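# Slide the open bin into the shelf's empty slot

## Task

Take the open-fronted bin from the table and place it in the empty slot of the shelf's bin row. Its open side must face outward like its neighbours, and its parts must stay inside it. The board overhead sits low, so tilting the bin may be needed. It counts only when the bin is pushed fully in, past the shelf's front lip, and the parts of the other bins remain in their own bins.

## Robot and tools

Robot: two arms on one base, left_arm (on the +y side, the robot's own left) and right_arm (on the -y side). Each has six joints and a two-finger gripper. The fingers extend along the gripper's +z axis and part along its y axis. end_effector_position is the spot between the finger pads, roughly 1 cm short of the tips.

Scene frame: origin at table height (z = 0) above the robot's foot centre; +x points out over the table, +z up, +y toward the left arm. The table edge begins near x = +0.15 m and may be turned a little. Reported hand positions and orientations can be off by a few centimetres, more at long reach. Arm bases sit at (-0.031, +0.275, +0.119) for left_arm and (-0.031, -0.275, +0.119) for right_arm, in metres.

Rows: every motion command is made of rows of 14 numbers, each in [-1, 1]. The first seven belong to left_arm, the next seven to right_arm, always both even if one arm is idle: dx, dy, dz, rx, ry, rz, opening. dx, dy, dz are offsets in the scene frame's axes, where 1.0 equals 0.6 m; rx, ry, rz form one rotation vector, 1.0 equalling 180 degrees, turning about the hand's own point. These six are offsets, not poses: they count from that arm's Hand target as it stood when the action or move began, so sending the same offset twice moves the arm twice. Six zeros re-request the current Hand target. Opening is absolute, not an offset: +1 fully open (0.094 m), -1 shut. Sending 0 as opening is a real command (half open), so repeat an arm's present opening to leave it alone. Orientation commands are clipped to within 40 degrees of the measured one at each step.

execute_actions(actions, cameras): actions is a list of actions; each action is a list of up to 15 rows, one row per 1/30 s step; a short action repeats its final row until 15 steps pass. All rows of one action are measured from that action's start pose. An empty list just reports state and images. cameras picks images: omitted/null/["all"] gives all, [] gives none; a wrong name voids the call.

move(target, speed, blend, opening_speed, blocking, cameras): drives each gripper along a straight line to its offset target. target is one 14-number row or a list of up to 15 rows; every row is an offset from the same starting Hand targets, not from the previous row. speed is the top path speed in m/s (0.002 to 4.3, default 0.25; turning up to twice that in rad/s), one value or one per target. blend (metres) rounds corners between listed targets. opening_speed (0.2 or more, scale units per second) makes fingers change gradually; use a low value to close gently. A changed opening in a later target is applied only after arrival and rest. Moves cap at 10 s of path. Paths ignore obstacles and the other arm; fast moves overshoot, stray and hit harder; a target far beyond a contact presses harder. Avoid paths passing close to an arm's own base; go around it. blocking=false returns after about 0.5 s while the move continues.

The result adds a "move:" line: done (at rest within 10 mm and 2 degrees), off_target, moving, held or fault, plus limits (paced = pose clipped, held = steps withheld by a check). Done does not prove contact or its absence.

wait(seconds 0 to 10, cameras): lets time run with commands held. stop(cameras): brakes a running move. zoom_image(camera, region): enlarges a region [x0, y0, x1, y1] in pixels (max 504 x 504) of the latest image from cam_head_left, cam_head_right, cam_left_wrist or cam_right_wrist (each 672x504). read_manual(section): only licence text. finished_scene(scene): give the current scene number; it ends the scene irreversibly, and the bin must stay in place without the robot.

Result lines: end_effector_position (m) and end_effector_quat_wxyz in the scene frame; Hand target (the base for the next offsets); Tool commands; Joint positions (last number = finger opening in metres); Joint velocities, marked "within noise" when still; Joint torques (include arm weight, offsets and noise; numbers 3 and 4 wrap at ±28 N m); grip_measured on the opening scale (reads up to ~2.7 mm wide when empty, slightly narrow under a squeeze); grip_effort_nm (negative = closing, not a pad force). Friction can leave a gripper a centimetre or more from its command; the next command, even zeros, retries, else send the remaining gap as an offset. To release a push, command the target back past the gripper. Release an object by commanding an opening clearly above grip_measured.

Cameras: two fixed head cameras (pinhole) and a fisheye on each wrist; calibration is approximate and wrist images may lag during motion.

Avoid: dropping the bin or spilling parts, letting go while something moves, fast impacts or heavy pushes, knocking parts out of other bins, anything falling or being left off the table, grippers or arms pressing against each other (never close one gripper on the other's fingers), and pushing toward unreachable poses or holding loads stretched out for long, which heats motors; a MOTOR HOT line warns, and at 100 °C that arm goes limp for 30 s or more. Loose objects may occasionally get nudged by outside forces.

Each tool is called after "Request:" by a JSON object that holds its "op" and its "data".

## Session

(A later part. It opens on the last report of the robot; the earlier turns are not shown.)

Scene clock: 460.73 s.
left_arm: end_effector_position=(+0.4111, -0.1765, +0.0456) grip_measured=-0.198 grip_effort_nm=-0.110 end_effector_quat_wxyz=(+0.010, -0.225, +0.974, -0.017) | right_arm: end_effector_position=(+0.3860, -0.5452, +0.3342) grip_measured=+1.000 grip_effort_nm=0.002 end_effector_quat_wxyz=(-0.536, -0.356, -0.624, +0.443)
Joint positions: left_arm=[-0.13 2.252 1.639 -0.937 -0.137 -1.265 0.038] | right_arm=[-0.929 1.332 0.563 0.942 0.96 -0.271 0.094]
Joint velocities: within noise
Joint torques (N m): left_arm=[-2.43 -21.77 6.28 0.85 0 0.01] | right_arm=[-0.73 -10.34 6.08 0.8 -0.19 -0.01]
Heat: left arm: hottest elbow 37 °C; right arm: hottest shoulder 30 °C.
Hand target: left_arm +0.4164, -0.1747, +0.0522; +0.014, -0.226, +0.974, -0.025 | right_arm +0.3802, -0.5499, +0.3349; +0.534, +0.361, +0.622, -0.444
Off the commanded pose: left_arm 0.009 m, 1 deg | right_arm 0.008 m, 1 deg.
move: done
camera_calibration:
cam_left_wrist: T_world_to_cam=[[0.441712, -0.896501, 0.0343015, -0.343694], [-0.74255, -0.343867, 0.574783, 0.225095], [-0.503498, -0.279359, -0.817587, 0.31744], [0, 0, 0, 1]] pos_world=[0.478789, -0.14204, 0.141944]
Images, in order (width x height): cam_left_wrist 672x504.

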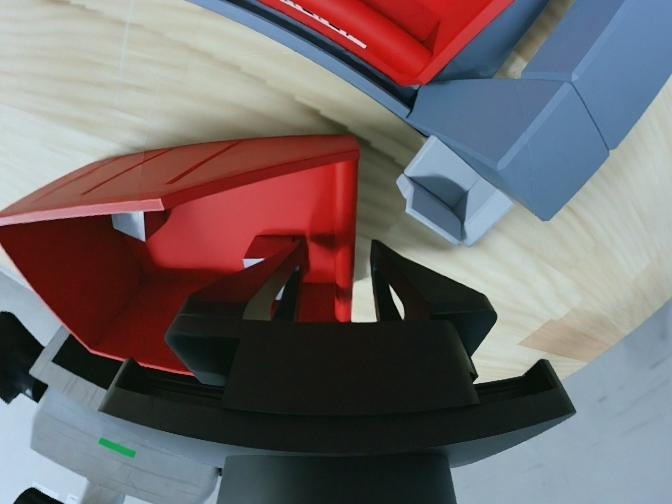

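Request:
{"op": "move", "data": {"target": [0.002, -0.0045, -0.030, 0, 0, 0, -0.2, 0,0,0,0,0,0,1], "speed": 0.1, "cameras": ["cam_left_wrist", "cam_head_left"]}}

Scene clock: 465.87 s.
left_arm: end_effector_position=(+0.4156, -0.1813, +0.0459) grip_measured=-0.198 grip_effort_nm=-0.110 end_effector_quat_wxyz=(+0.016, -0.226, +0.974, -0.028) | right_arm: end_effector_position=(+0.3860, -0.5452, +0.3342) grip_measured=+1.000 grip_effort_nm=0.002 end_effector_quat_wxyz=(-0.536, -0.356, -0.624, +0.443)
Joint positions: left_arm=[-0.13 2.252 1.639 -0.91 -0.137 -1.263 0.038] | right_arm=[-0.929 1.332 0.563 0.942 0.96 -0.271 0.094]
Joint velocities: within noise
Joint torques (N m): left_arm=[-2.14 -19.84 6.8 1.01 0.01 0] | right_arm=[-0.44 -10.58 6.05 0.83 -0.18 0]
Heat: left arm: hottest elbow 37 °C; right arm: hottest shoulder 30 °C.
Hand target: left_arm +0.4176, -0.1775, +0.0342; +0.014, -0.226, +0.974, -0.025 | right_arm +0.3802, -0.5499, +0.3349; +0.534, +0.361, +0.622, -0.444
Off the commanded pose: left_arm 0.013 m, 0 deg | right_arm 0.008 m, 1 deg.
move: off_target (left_arm)
camera_calibration:
cam_left_wrist: T_world_to_cam=[[0.442057, -0.894998, 0.0597048, -0.351009], [-0.752371, -0.333724, 0.567949, 0.232755], [-0.488388, -0.295986, -0.820895, 0.309473], [0, 0, 0, 1]] pos_world=[0.481427, -0.144877, 0.142809]
Images, in order (width x height): cam_head_left 672x504, cam_left_wrist 672x504.

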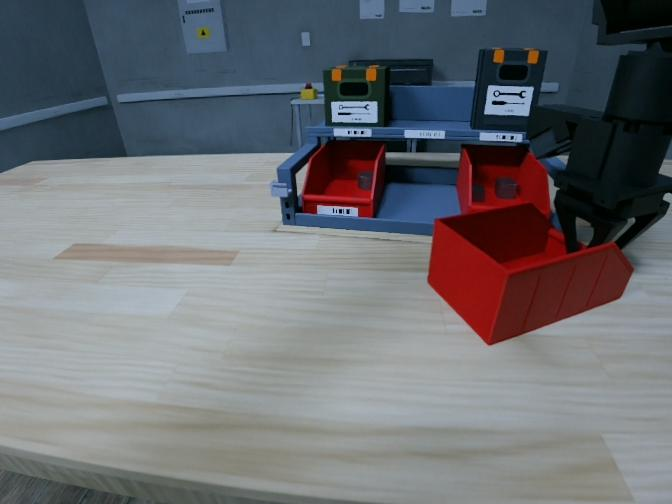

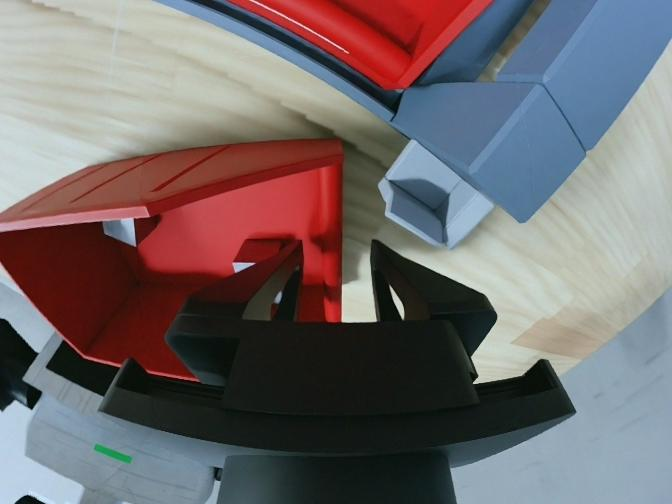

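Request:
{"op": "move", "data": {"target": [0, 0.003, -0.017, 0, 0, 0, -0.2, 0,0,0,0,0,0,1], "speed": 0.1, "cameras": ["cam_left_wrist", "cam_head_left"]}}

Scene clock: 470.87 s.
left_arm: end_effector_position=(+0.4162, -0.1836, +0.0378) grip_measured=-0.198 grip_effort_nm=-0.110 end_effector_quat_wxyz=(+0.018, -0.224, +0.974, -0.031) | right_arm: end_effector_position=(+0.3860, -0.5452, +0.3342) grip_measured=+1.000 grip_effort_nm=0.002 end_effector_quat_wxyz=(-0.536, -0.356, -0.624, +0.443)
Joint positions: left_arm=[-0.13 2.266 1.639 -0.89 -0.136 -1.259 0.038] | right_arm=[-0.929 1.332 0.563 0.942 0.96 -0.271 0.094]
Joint velocities: within noise
Joint torques (N m): left_arm=[-1.73 -19.96 6.24 0.8 0 0.03] | right_arm=[-0.38 -10.4 6.12 0.83 -0.2 -0.02]
Heat: left arm: hottest elbow 37 °C; right arm: hottest shoulder 30 °C.
Hand target: left_arm +0.4175, -0.1756, +0.0239; +0.013, -0.225, +0.974, -0.025 | right_arm +0.3802, -0.5499, +0.3349; +0.534, +0.361, +0.622, -0.444
Off the commanded pose: left_arm 0.016 m, 1 deg | right_arm 0.008 m, 1 deg.
move: off_target (left_arm)
camera_calibration:
cam_left_wrist: T_world_to_cam=[[0.438777, -0.896181, 0.0658352, -0.351979], [-0.755959, -0.328528, 0.566212, 0.239538], [-0.4858, -0.298209, -0.821626, 0.300966], [0, 0, 0, 1]] pos_world=[0.48173, -0.146992, 0.134825]
Images, in order (width x height): cam_head_left 672x504, cam_left_wrist 672x504.

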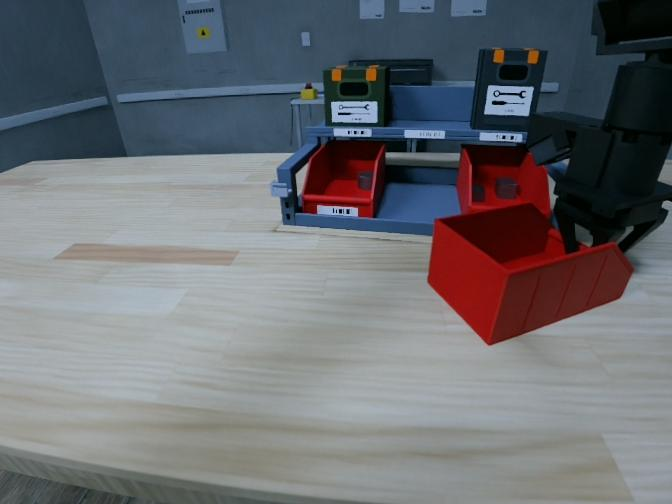

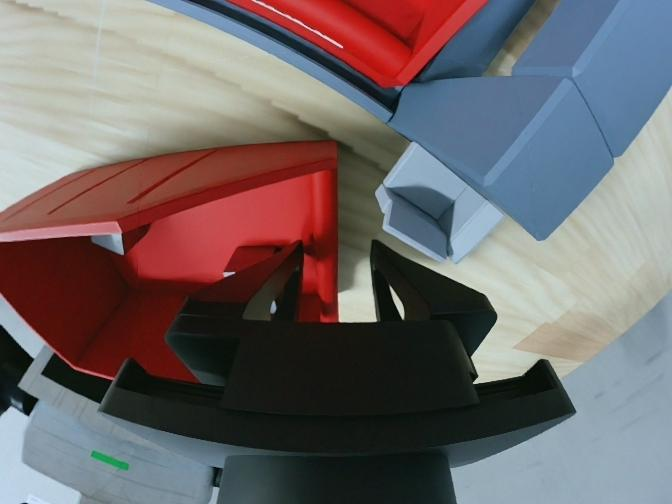

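Request:
{"op": "move", "data": {"target": [-0.005, 0.010, -0.016, 0, 0, 0, -0.2, 0,0,0,0,0,0,1], "speed": 0.1, "cameras": ["cam_left_wrist", "cam_head_left"]}}

Scene clock: 475.87 s.
left_arm: end_effector_position=(+0.4132, -0.1816, +0.0323) grip_measured=-0.198 grip_effort_nm=-0.105 end_effector_quat_wxyz=(+0.019, -0.222, +0.974, -0.032) | right_arm: end_effector_position=(+0.3860, -0.5452, +0.3342) grip_measured=+1.000 grip_effort_nm=-0.002 end_effector_quat_wxyz=(-0.536, -0.356, -0.624, +0.443)
Joint positions: left_arm=[-0.13 2.265 1.62 -0.868 -0.136 -1.254 0.038] | right_arm=[-0.929 1.332 0.563 0.942 0.96 -0.271 0.094]
Joint velocities: within noise
Joint torques (N m): left_arm=[-1.38 -19.78 5.52 1.14 0.01 -0.01] | right_arm=[-0.32 -10.29 6.08 0.84 -0.21 -0.01]
Heat: left arm: hottest elbow 37 °C; right arm: hottest shoulder 30 °C.
Hand target: left_arm +0.4145, -0.1696, +0.0142; +0.013, -0.226, +0.974, -0.025 | right_arm +0.3802, -0.5499, +0.3349; +0.534, +0.361, +0.622, -0.444
Off the commanded pose: left_arm 0.022 m, 1 deg | right_arm 0.008 m, 1 deg.
move: off_target (left_arm)
camera_calibration:
cam_left_wrist: T_world_to_cam=[[0.435013, -0.897783, 0.0689189, -0.347347], [-0.75867, -0.324229, 0.565062, 0.2431], [-0.484958, -0.298096, -0.822165, 0.295271], [0, 0, 0, 1]] pos_world=[0.478727, -0.145003, 0.129333]
Images, in order (width x height): cam_head_left 672x504, cam_left_wrist 672x504.

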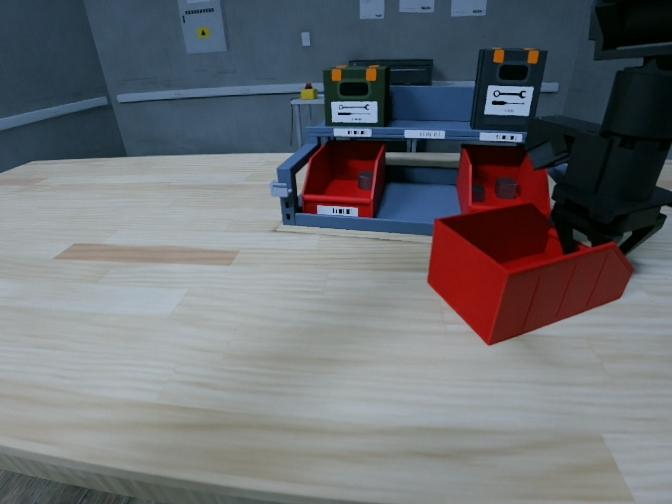

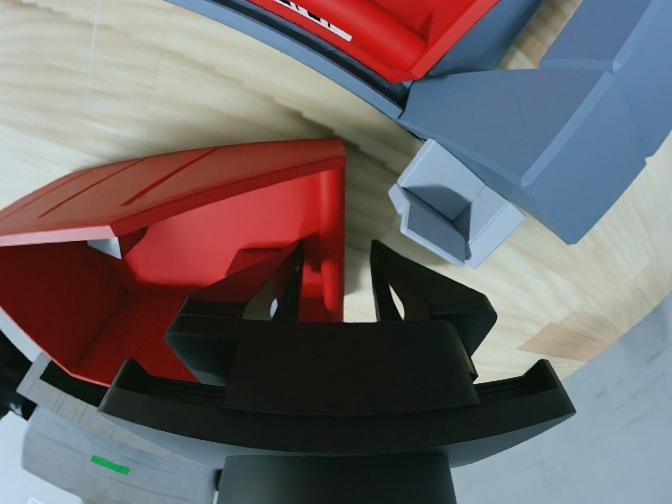

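Request:
{"op": "zoom_image", "data": {"camera": "cam_head_left", "region": [520, 180, 650, 310]}}

Request:
{"op": "zoom_image", "data": {"camera": "cam_left_wrist", "region": [230, 120, 430, 340]}}

Scaled by 3.877 from the camera's 672x504 image, which has a finer 960x720 frame.

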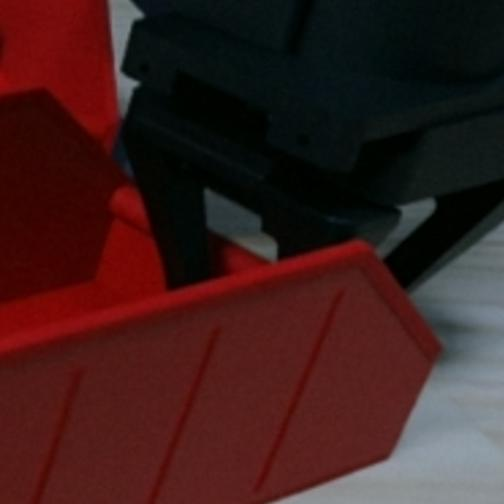

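Scaled by 2.291 from the camera's 672x504 image, which has a finer 960x720 frame.

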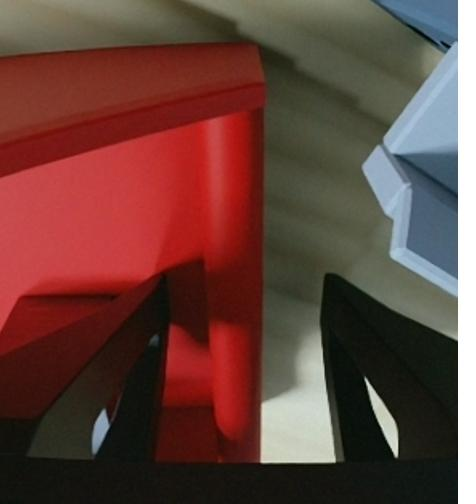

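Request:
{"op": "move", "data": {"target": [0, 0, 0, 0, 0, 0, -0.95, 0,0,0,0,0,0,1], "speed": 0.1, "opening_speed": 0.25, "cameras": ["cam_left_wrist", "cam_head_left"]}}

Scene clock: 493.70 s.
left_arm: end_effector_position=(+0.4142, -0.1834, +0.0328) grip_measured=-0.837 grip_effort_nm=-1.018 end_effector_quat_wxyz=(+0.021, -0.223, +0.974, -0.038) | right_arm: end_effector_position=(+0.3860, -0.5452, +0.3342) grip_measured=+1.000 grip_effort_nm=0.002 end_effector_quat_wxyz=(-0.536, -0.356, -0.624, +0.443)
Joint positions: left_arm=[-0.13 2.263 1.615 -0.853 -0.133 -1.254 0.008] | right_arm=[-0.929 1.332 0.563 0.942 0.96 -0.271 0.094]
Joint velocities: within noise
Joint torques (N m): left_arm=[-1.32 -19.78 5.83 0.69 -0.11 0.02] | right_arm=[-0.5 -10.64 6.08 0.8 -0.19 -0.01]
Heat: left arm: hottest elbow 36 °C; right arm: hottest shoulder 30 °C.
Hand target: left_arm +0.4147, -0.1697, +0.0145; +0.014, -0.226, +0.974, -0.025 | right_arm +0.3802, -0.5499, +0.3349; +0.534, +0.361, +0.622, -0.445
Off the commanded pose: left_arm 0.023 m, 2 deg | right_arm 0.008 m, 1 deg.
move: off_target (left_arm)
camera_calibration:
cam_left_wrist: T_world_to_cam=[[0.435156, -0.896637, 0.0817373, -0.349635], [-0.762074, -0.318457, 0.563763, 0.245533], [-0.479461, -0.307615, -0.821882, 0.291537], [0, 0, 0, 1]] pos_world=[0.479041, -0.145623, 0.129765]
Images, in order (width x height): cam_head_left 672x504, cam_left_wrist 672x504.

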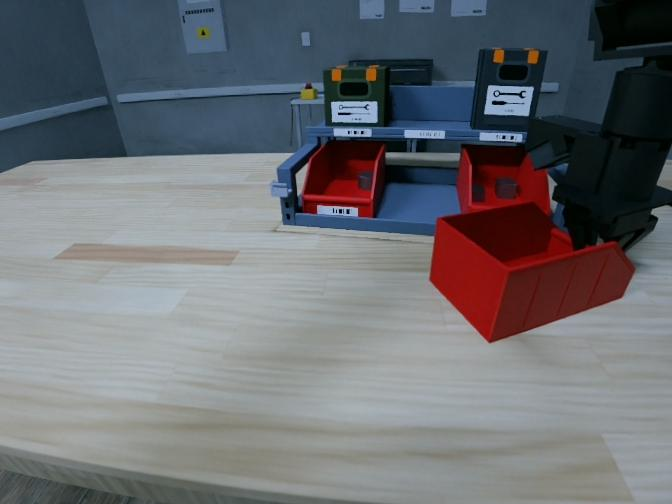

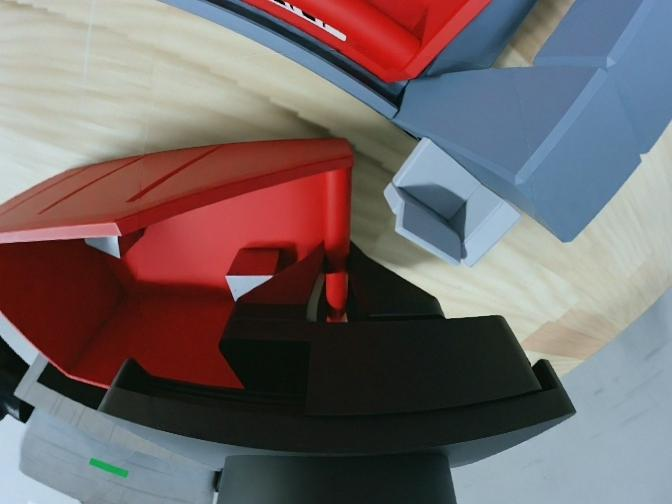

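Request:
{"op": "move", "data": {"target": [0, 0, 0.12, 0, 0, 0, -0.95, 0,0,0,0,0,0,1], "speed": 0.08}}

Scene clock: 499.07 s.
left_arm: end_effector_position=(+0.4053, -0.1686, +0.0586) grip_measured=-0.837 grip_effort_nm=-1.018 end_effector_quat_wxyz=(+0.005, -0.219, +0.976, -0.012) | right_arm: end_effector_position=(+0.3860, -0.5452, +0.3342) grip_measured=+1.000 grip_effort_nm=0.002 end_effector_quat_wxyz=(-0.536, -0.356, -0.624, +0.443)
Joint positions: left_arm=[-0.13 2.218 1.615 -0.96 -0.133 -1.254 0.008] | right_arm=[-0.929 1.332 0.563 0.942 0.96 -0.271 0.094]
Joint velocities: within noise
Joint torques (N m): left_arm=[-2.55 -23.71 7.6 -0.55 -0.13 -0.12] | right_arm=[-0.38 -10.4 6.12 0.83 -0.19 -0.02]
Heat: left arm: hottest elbow 35 °C; right arm: hottest shoulder 30 °C.
Hand target: left_arm +0.4146, -0.1697, +0.0863; +0.013, -0.226, +0.974, -0.025 | right_arm +0.3802, -0.5499, +0.3349; +0.534, +0.361, +0.622, -0.445
Off the commanded pose: left_arm 0.029 m, 2 deg | right_arm 0.008 m, 1 deg.
move: off_target (left_arm)
camera_calibration:
cam_left_wrist: T_world_to_cam=[[0.429803, -0.902607, 0.0238594, -0.330037], [-0.740989, -0.337498, 0.580544, 0.21613], [-0.515951, -0.267199, -0.813879, 0.334219], [0, 0, 0, 1]] pos_world=[0.474441, -0.135648, 0.154415]
cam_right_wrist: T_world_to_cam=[[-0.911638, -0.366352, 0.186287, 0.0916018], [-0.366464, 0.51937, -0.771984, 0.685218], [0.186066, -0.772037, -0.607732, -0.167608], [0, 0, 0, 1]] pos_world=[0.365802, -0.451722, 0.410052]

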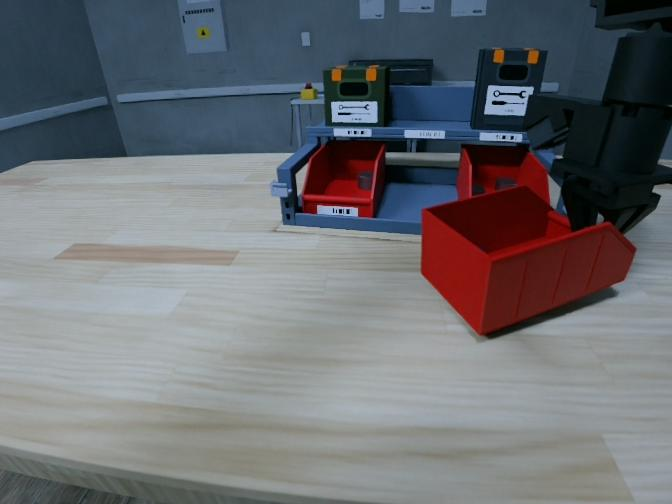

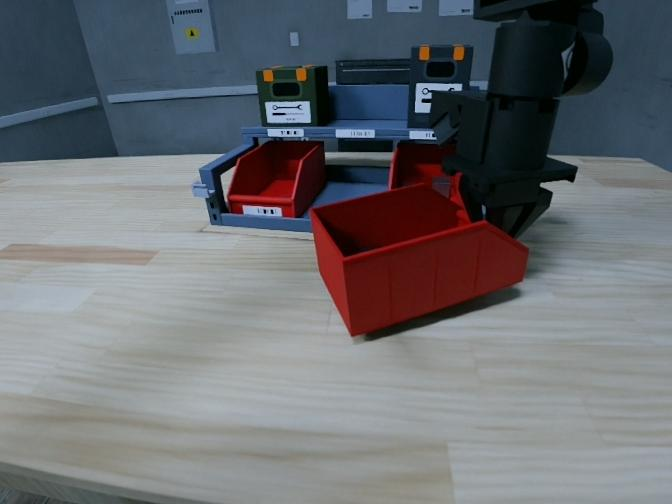

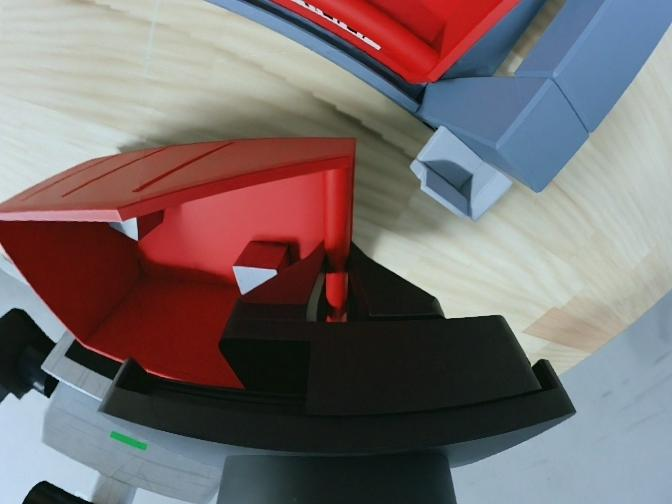

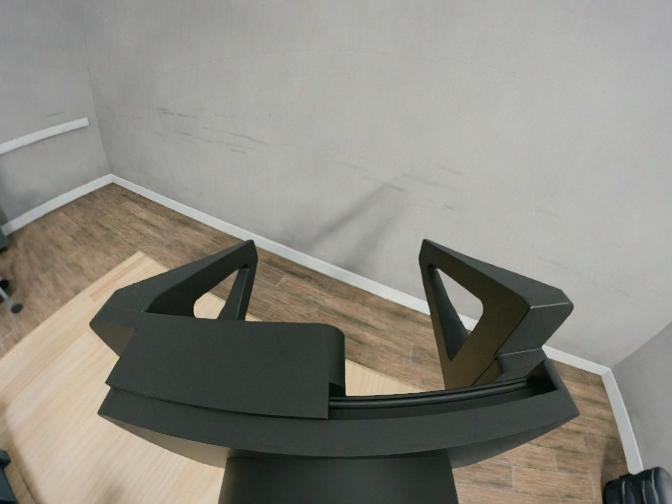

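Request:
{"op": "move", "data": {"target": [0, 0, 0.11, 0, 0, 0, -0.95, 0,0,0,0,0,0,1], "speed": 0.08, "cameras": ["cam_head_left", "cam_head_right", "cam_left_wrist"]}}

Scene clock: 521.23 s.
left_arm: end_effector_position=(+0.3978, -0.1509, +0.1074) grip_measured=-0.837 grip_effort_nm=-1.018 end_effector_quat_wxyz=(-0.007, -0.221, +0.975, +0.008) | right_arm: end_effector_position=(+0.3860, -0.5452, +0.3342) grip_measured=+1.000 grip_effort_nm=0.002 end_effector_quat_wxyz=(-0.536, -0.356, -0.624, +0.443)
Joint positions: left_arm=[-0.13 2.135 1.615 -1.089 -0.133 -1.264 0.008] | right_arm=[-0.929 1.332 0.563 0.942 0.96 -0.271 0.094]
Joint velocities: within noise
Joint torques (N m): left_arm=[-3.78 -23.47 11.3 -0.81 -0.11 -0.14] | right_arm=[-0.32 -10.52 6.08 0.8 -0.19 0]
Heat: left arm: hottest elbow 35 °C; right arm: hottest shoulder 30 °C.
Hand target: left_arm +0.4146, -0.1697, +0.1524; +0.014, -0.225, +0.974, -0.025 | right_arm +0.3802, -0.5499, +0.3349; +0.534, +0.361, +0.622, -0.445
Off the commanded pose: left_arm 0.051 m, 4 deg | right_arm 0.008 m, 1 deg.
move: off_target (left_arm)
camera_calibration:
cam_left_wrist: T_world_to_cam=[[0.433735, -0.900816, -0.0201161, -0.308576], [-0.720954, -0.360351, 0.591922, 0.175504], [-0.540462, -0.242235, -0.805744, 0.387466], [0, 0, 0, 1]] pos_world=[0.469781, -0.120869, 0.202107]
Images, in order (width x height): cam_head_left 672x504, cam_head_right 672x504, cam_left_wrist 672x504.

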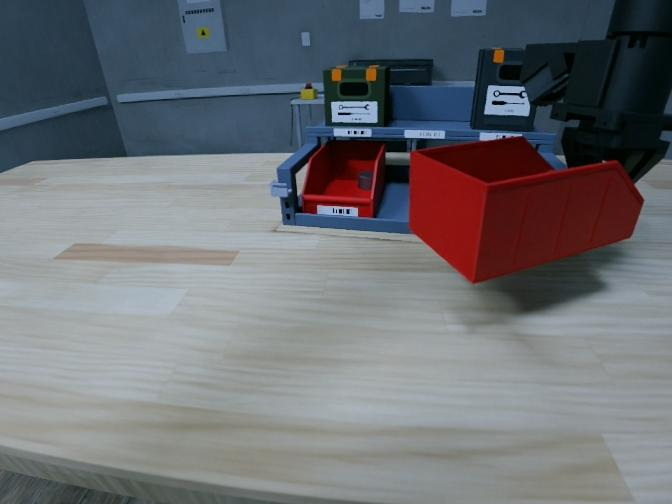

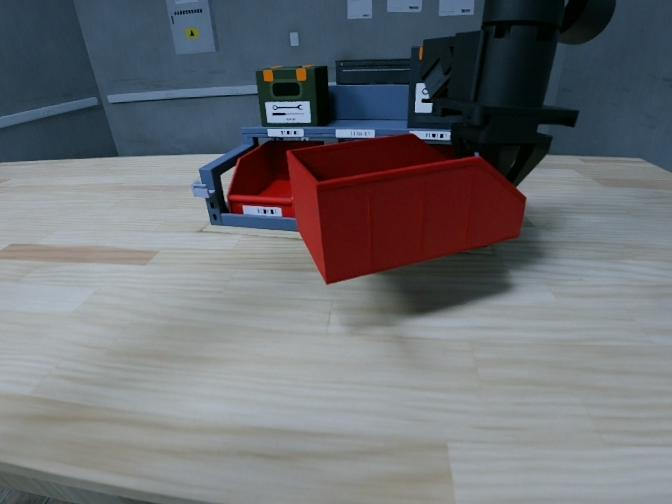

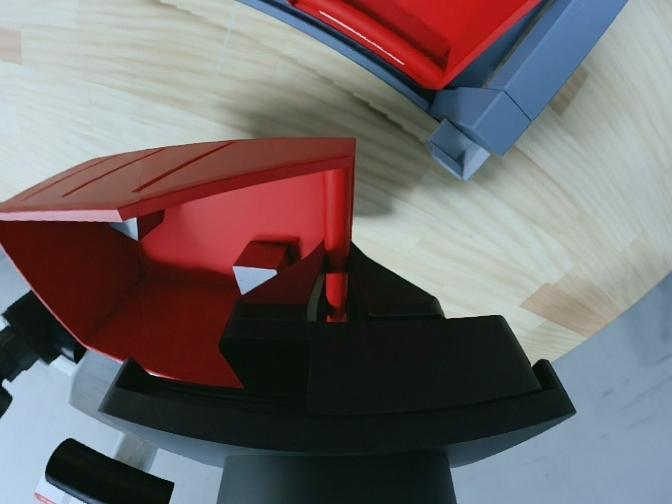

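Request:
{"op": "move", "data": {"target": [-0.216, 0.25, 0.03, 0, 0, -0.661, -0.95, 0,0,0,0,0,0,1], "speed": 0.22}}

Scene clock: 550.67 s.
left_arm: end_effector_position=(+0.2728, -0.0208, +0.1531) grip_measured=-0.837 grip_effort_nm=-1.018 end_effector_quat_wxyz=(-0.040, +0.728, +0.684, -0.026) | right_arm: end_effector_position=(+0.3860, -0.5452, +0.3342) grip_measured=+1.000 grip_effort_nm=-0.002 end_effector_quat_wxyz=(-0.536, -0.356, -0.624, +0.443)
Joint positions: left_arm=[-0.13 1.704 1.077 -1.043 -0.085 0.809 0.008] | right_arm=[-0.929 1.332 0.563 0.942 0.96 -0.271 0.094]
Joint velocities: within noise
Joint torques (N m): left_arm=[-0.56 -16.44 7.08 0.38 -0.06 0] | right_arm=[-0.38 -10.34 6.06 0.81 -0.19 -0.01]
Heat: left arm: hottest elbow 36 °C; right arm: hottest shoulder 30 °C.
Hand target: left_arm +0.2850, -0.0197, +0.1704; -0.015, +0.725, +0.689, -0.025 | right_arm +0.3802, -0.5499, +0.3349; +0.534, +0.361, +0.622, -0.445
Off the commanded pose: left_arm 0.021 m, 3 deg | right_arm 0.008 m, 1 deg.
move: off_target (left_arm)
camera_calibration:
cam_left_wrist: T_world_to_cam=[[-0.994094, 0.0585071, 0.0914001, 0.25615], [0.101691, 0.796298, 0.596295, -0.0957053], [-0.0378943, 0.602068, -0.797545, 0.267456], [0, 0, 0, 1]] pos_world=[0.274504, -0.0998033, 0.246965]
cam_right_wrist: T_world_to_cam=[[-0.911638, -0.366352, 0.186287, 0.0916018], [-0.366464, 0.51937, -0.771984, 0.685218], [0.186066, -0.772037, -0.607732, -0.167608], [0, 0, 0, 1]] pos_world=[0.365802, -0.451722, 0.410052]

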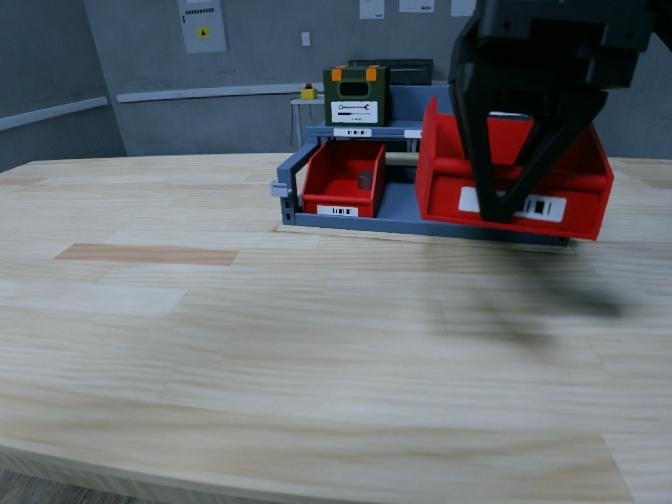

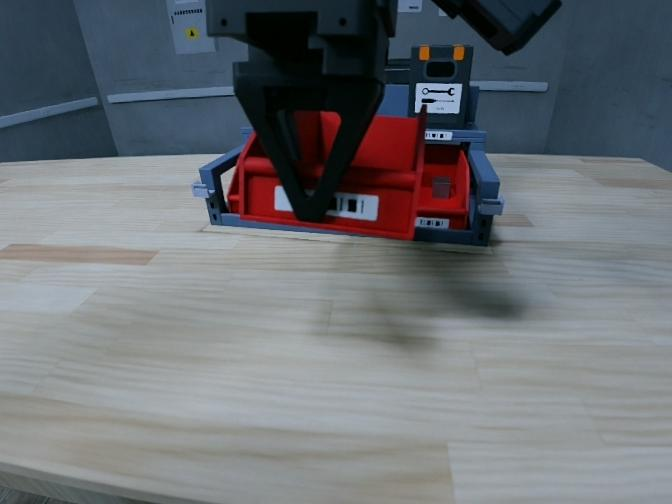

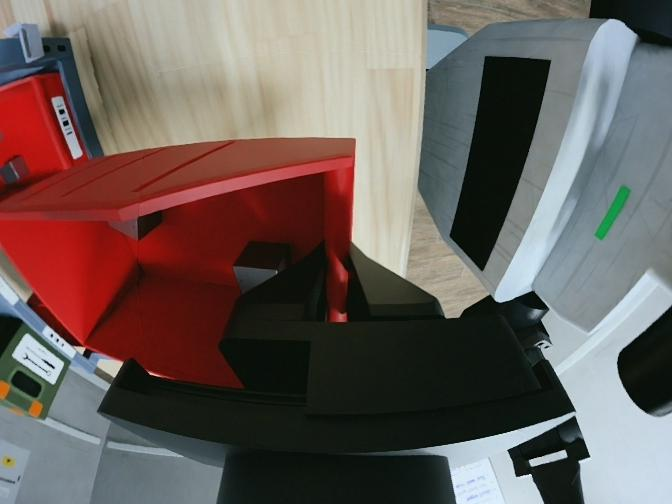

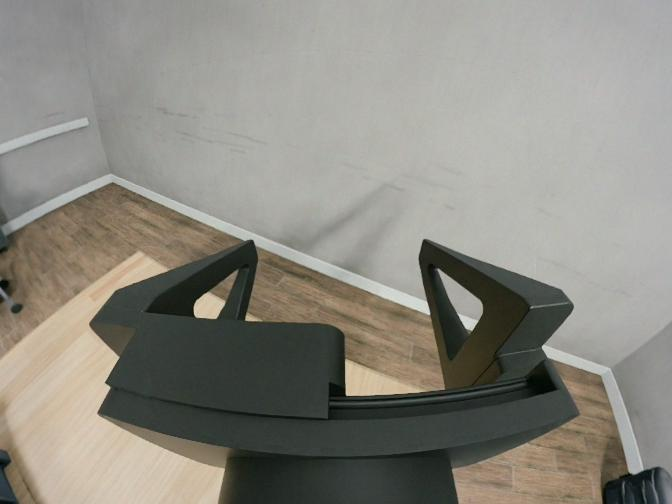

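Request:
{"op": "zoom_image", "data": {"camera": "cam_head_left", "region": [400, 60, 640, 260]}}

Request:
{"op": "zoom_image", "data": {"camera": "cam_head_right", "region": [200, 60, 460, 260]}}

Scaled by 2.100 from the camera's 672x504 image, which has a finer 960x720 frame.

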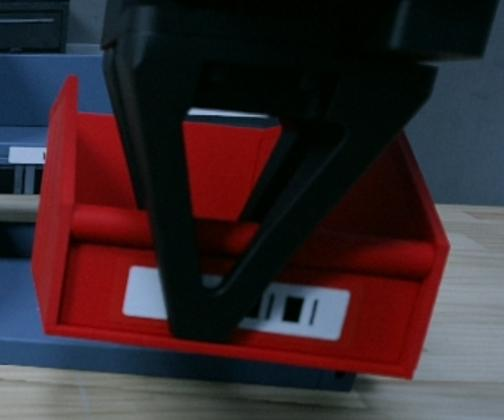

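Scaled by 1.938 from the camera's 672x504 image, which has a finer 960x720 frame.

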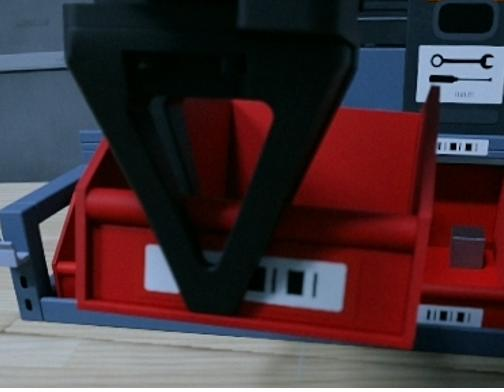

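Request:
{"op": "move", "data": {"target": [[0,0,0,0,0,0,-0.95, 0.033,0.166,-0.008,0.026,-0.0475,0.34,1],[0,0,0,0,0,0,-0.95,-0.009,0.45,-0.1915,0.0517,-0.0951,0.6796,1]], "speed": 0.3}}

Scene clock: 644.63 s.
left_arm: end_effector_position=(+0.2728, -0.0208, +0.1531) grip_measured=-0.837 grip_effort_nm=-1.023 end_effector_quat_wxyz=(-0.040, +0.729, +0.683, -0.026) | right_arm: end_effector_position=(+0.3704, -0.2837, +0.2194) grip_measured=+1.000 grip_effort_nm=-0.002 end_effector_quat_wxyz=(+0.655, -0.285, +0.618, +0.330)
Joint positions: left_arm=[-0.13 1.704 1.077 -1.043 -0.085 0.81 0.008] | right_arm=[-1.115 1.772 0.405 1.556 -1.332 0.083 0.094]
Joint velocities: within noise
Joint torques (N m): left_arm=[-0.5 -16.56 7.1 0.35 -0.05 0.02] | right_arm=[1.79 -9.52 2.81 1.43 -0.13 -0.25]
Heat: left arm: hottest elbow 34 °C; right arm: hottest shoulder 30 °C.
Hand target: left_arm +0.2850, -0.0197, +0.1704; -0.015, +0.725, +0.689, -0.025 | right_arm +0.3749, -0.2800, +0.2200; +0.691, -0.282, +0.572, +0.342
Off the commanded pose: left_arm 0.021 m, 3 deg | right_arm 0.006 m, 7 deg.
joint sent to its limit (right arm) — joint 4 (wrist pitch), upper limit. The joint targets are off in orientation, not in position.
move: off_target (left_arm, right_arm)
camera_calibration:
cam_left_wrist: T_world_to_cam=[[-0.994028, 0.0596466, 0.0913798, 0.256145], [0.102587, 0.79625, 0.596206, -0.0960056], [-0.0371995, 0.60202, -0.797614, 0.267212], [0, 0, 0, 1]] pos_world=[0.274404, -0.0997007, 0.246965]
cam_right_wrist: T_world_to_cam=[[0.791447, -0.610955, -0.0185866, -0.460802], [-0.335441, -0.408716, -0.848782, 0.197098], [0.510971, 0.678, -0.528417, 0.241019], [0, 0, 0, 1]] pos_world=[0.307661, -0.364383, 0.286087]

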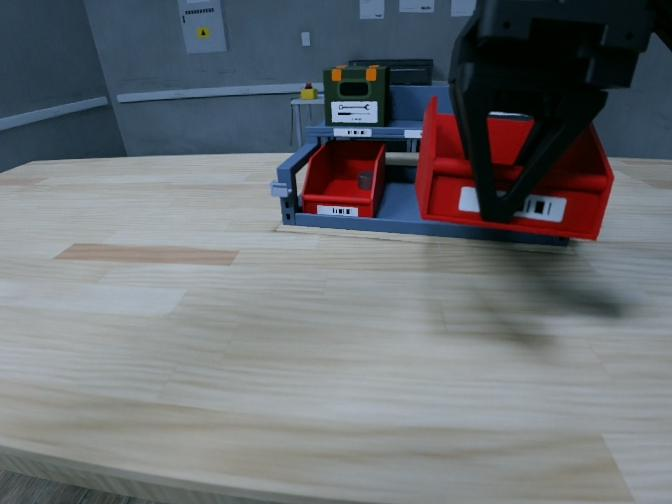

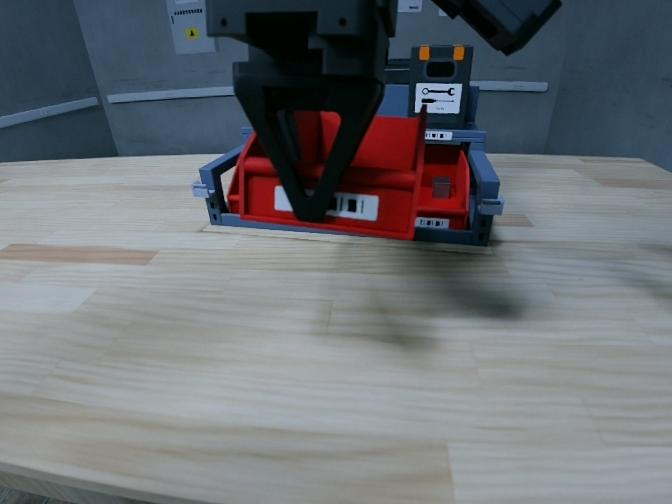

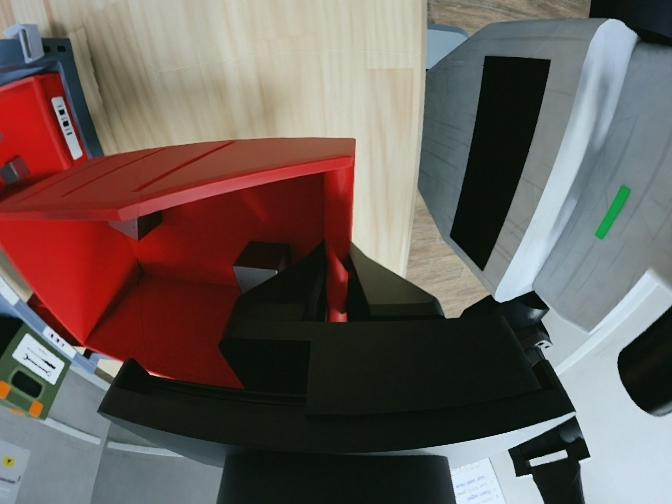

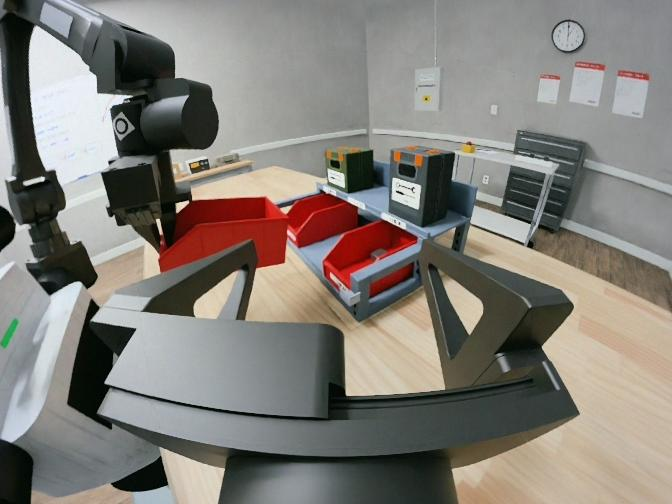

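Request:
{"op": "zoom_image", "data": {"camera": "cam_right_wrist", "region": [140, 130, 500, 340]}}

Scaled by 1.400 from the camera's 672x504 image, which has a finer 960x720 frame.

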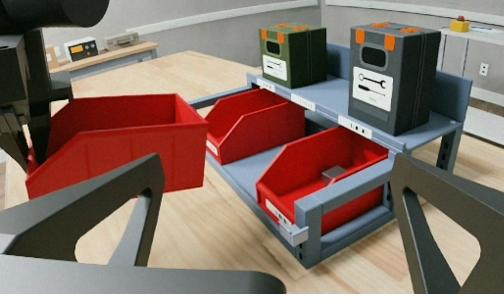

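Request:
{"op": "move", "data": {"target": [0.087,0.058,-0.08,0,0.011,0,-0.95, -0.03,0.05,-0.03,0,0,0,1], "speed": 0.12}}

Scene clock: 656.13 s.
left_arm: end_effector_position=(+0.3162, +0.0230, +0.1078) grip_measured=-0.837 grip_effort_nm=-1.018 end_effector_quat_wxyz=(-0.057, +0.726, +0.684, -0.041) | right_arm: end_effector_position=(+0.3595, -0.2566, +0.2047) grip_measured=+1.000 grip_effort_nm=-0.002 end_effector_quat_wxyz=(+0.652, -0.299, +0.616, +0.326)
Joint positions: left_arm=[0.033 1.789 1.077 -0.981 -0.074 0.963 0.008] | right_arm=[-1.053 1.807 0.362 1.556 -1.288 -0.018 0.094]
Joint velocities: within noise
Joint torques (N m): left_arm=[-1.03 -15.56 8.31 0.57 0.11 0.01] | right_arm=[1.79 -9.23 0.31 1.54 -0.02 -0.28]
Heat: left arm: hottest elbow 34 °C; right arm: hottest shoulder 30 °C.
Hand target: left_arm +0.3373, +0.0152, +0.1223; -0.027, +0.724, +0.688, -0.037 | right_arm +0.3569, -0.2500, +0.2020; +0.691, -0.282, +0.572, +0.342
Off the commanded pose: left_arm 0.027 m, 4 deg | right_arm 0.008 m, 7 deg.
joint sent to its limit (right arm) — joint 4 (wrist pitch), upper limit. The joint targets are off in orientation, not in position.
move: off_target (left_arm, right_arm)
camera_calibration:
cam_left_wrist: T_world_to_cam=[[-0.989086, 0.0530987, 0.137439, 0.294438], [0.125219, 0.794522, 0.594185, -0.115198], [-0.077648, 0.60491, -0.792499, 0.218548], [0, 0, 0, 1]] pos_world=[0.32262, -0.0563086, 0.20118]
cam_right_wrist: T_world_to_cam=[[0.801169, -0.598415, 0.00528, -0.440981], [-0.318723, -0.434146, -0.842575, 0.178207], [0.506502, 0.673362, -0.538553, 0.222954], [0, 0, 0, 1]] pos_world=[0.297172, -0.33665, 0.272554]

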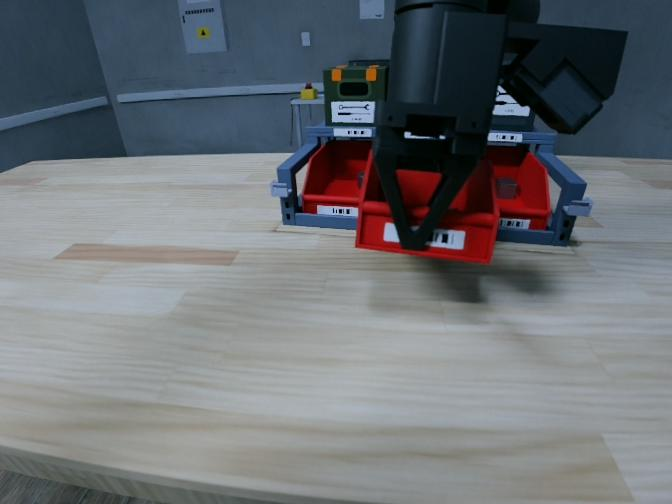

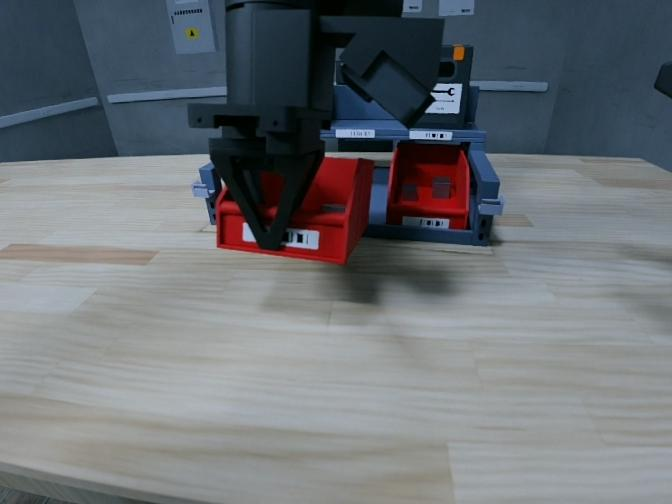

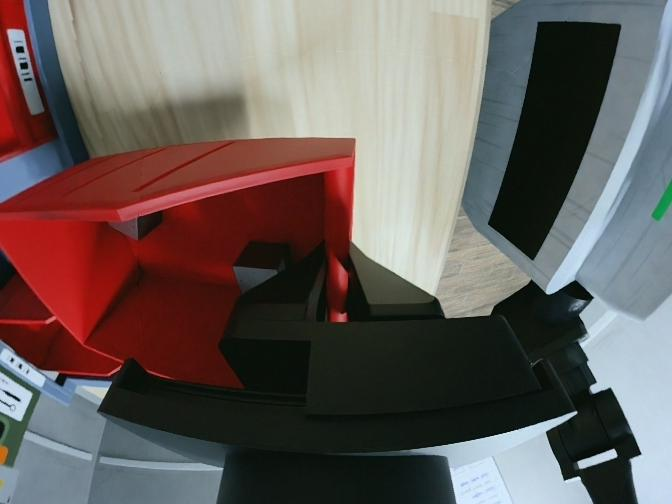

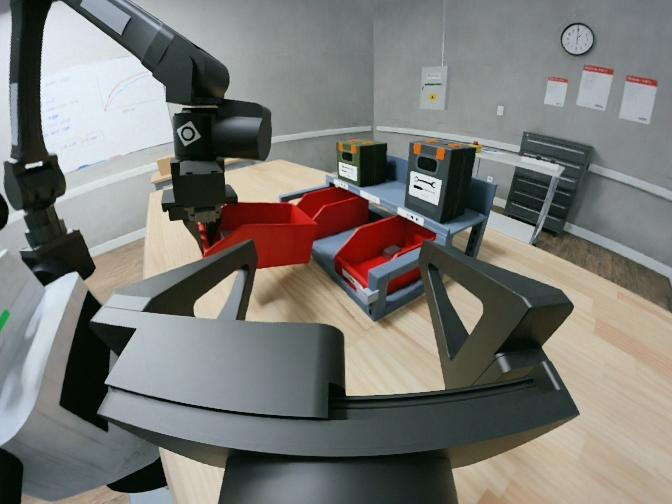

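Request:
{"op": "zoom_image", "data": {"camera": "cam_right_wrist", "region": [180, 130, 510, 330]}}

Request:
{"op": "zoom_image", "data": {"camera": "cam_left_wrist", "region": [0, 130, 250, 420]}}

Scaled by 1.527 from the camera's 672x504 image, which has a finer 960x720 frame.

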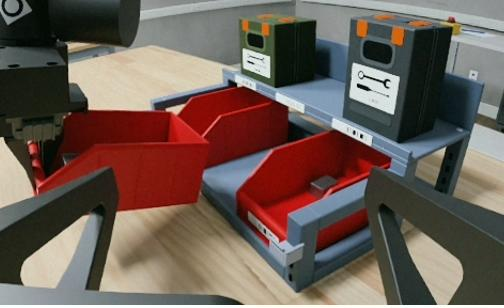

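Scaled by 1.738 from the camera's 672x504 image, which has a finer 960x720 frame.

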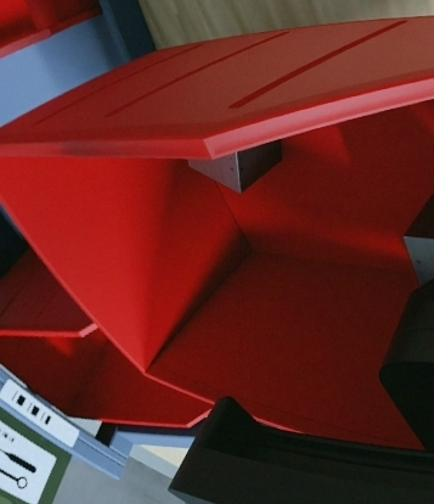

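Request:
{"op": "zoom_image", "data": {"camera": "cam_left_wrist", "region": [270, 120, 410, 340]}}

Scaled by 2.291 from the camera's 672x504 image, which has a finer 960x720 frame.

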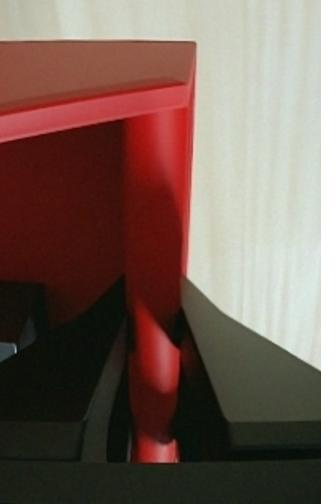

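Request:
{"op": "zoom_image", "data": {"camera": "cam_right_wrist", "region": [290, 160, 450, 330]}}

Scaled by 2.965 from the camera's 672x504 image, which has a finer 960x720 frame.

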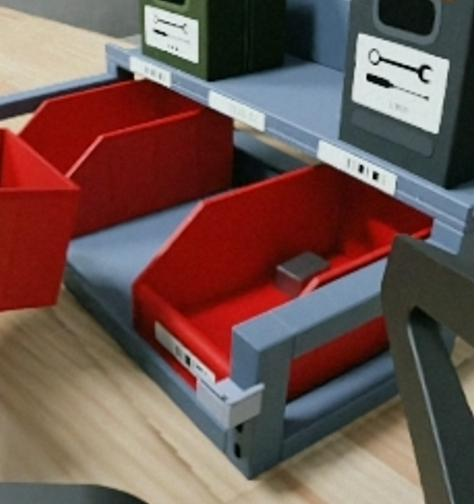

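Request:
{"op": "zoom_image", "data": {"camera": "cam_right_wrist", "region": [180, 180, 340, 290]}}

Scaled by 3.150 from the camera's 672x504 image, which has a finer 960x720 frame.

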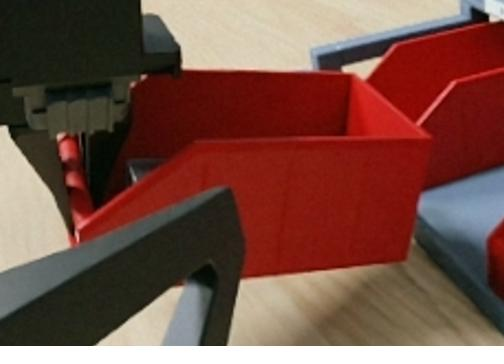

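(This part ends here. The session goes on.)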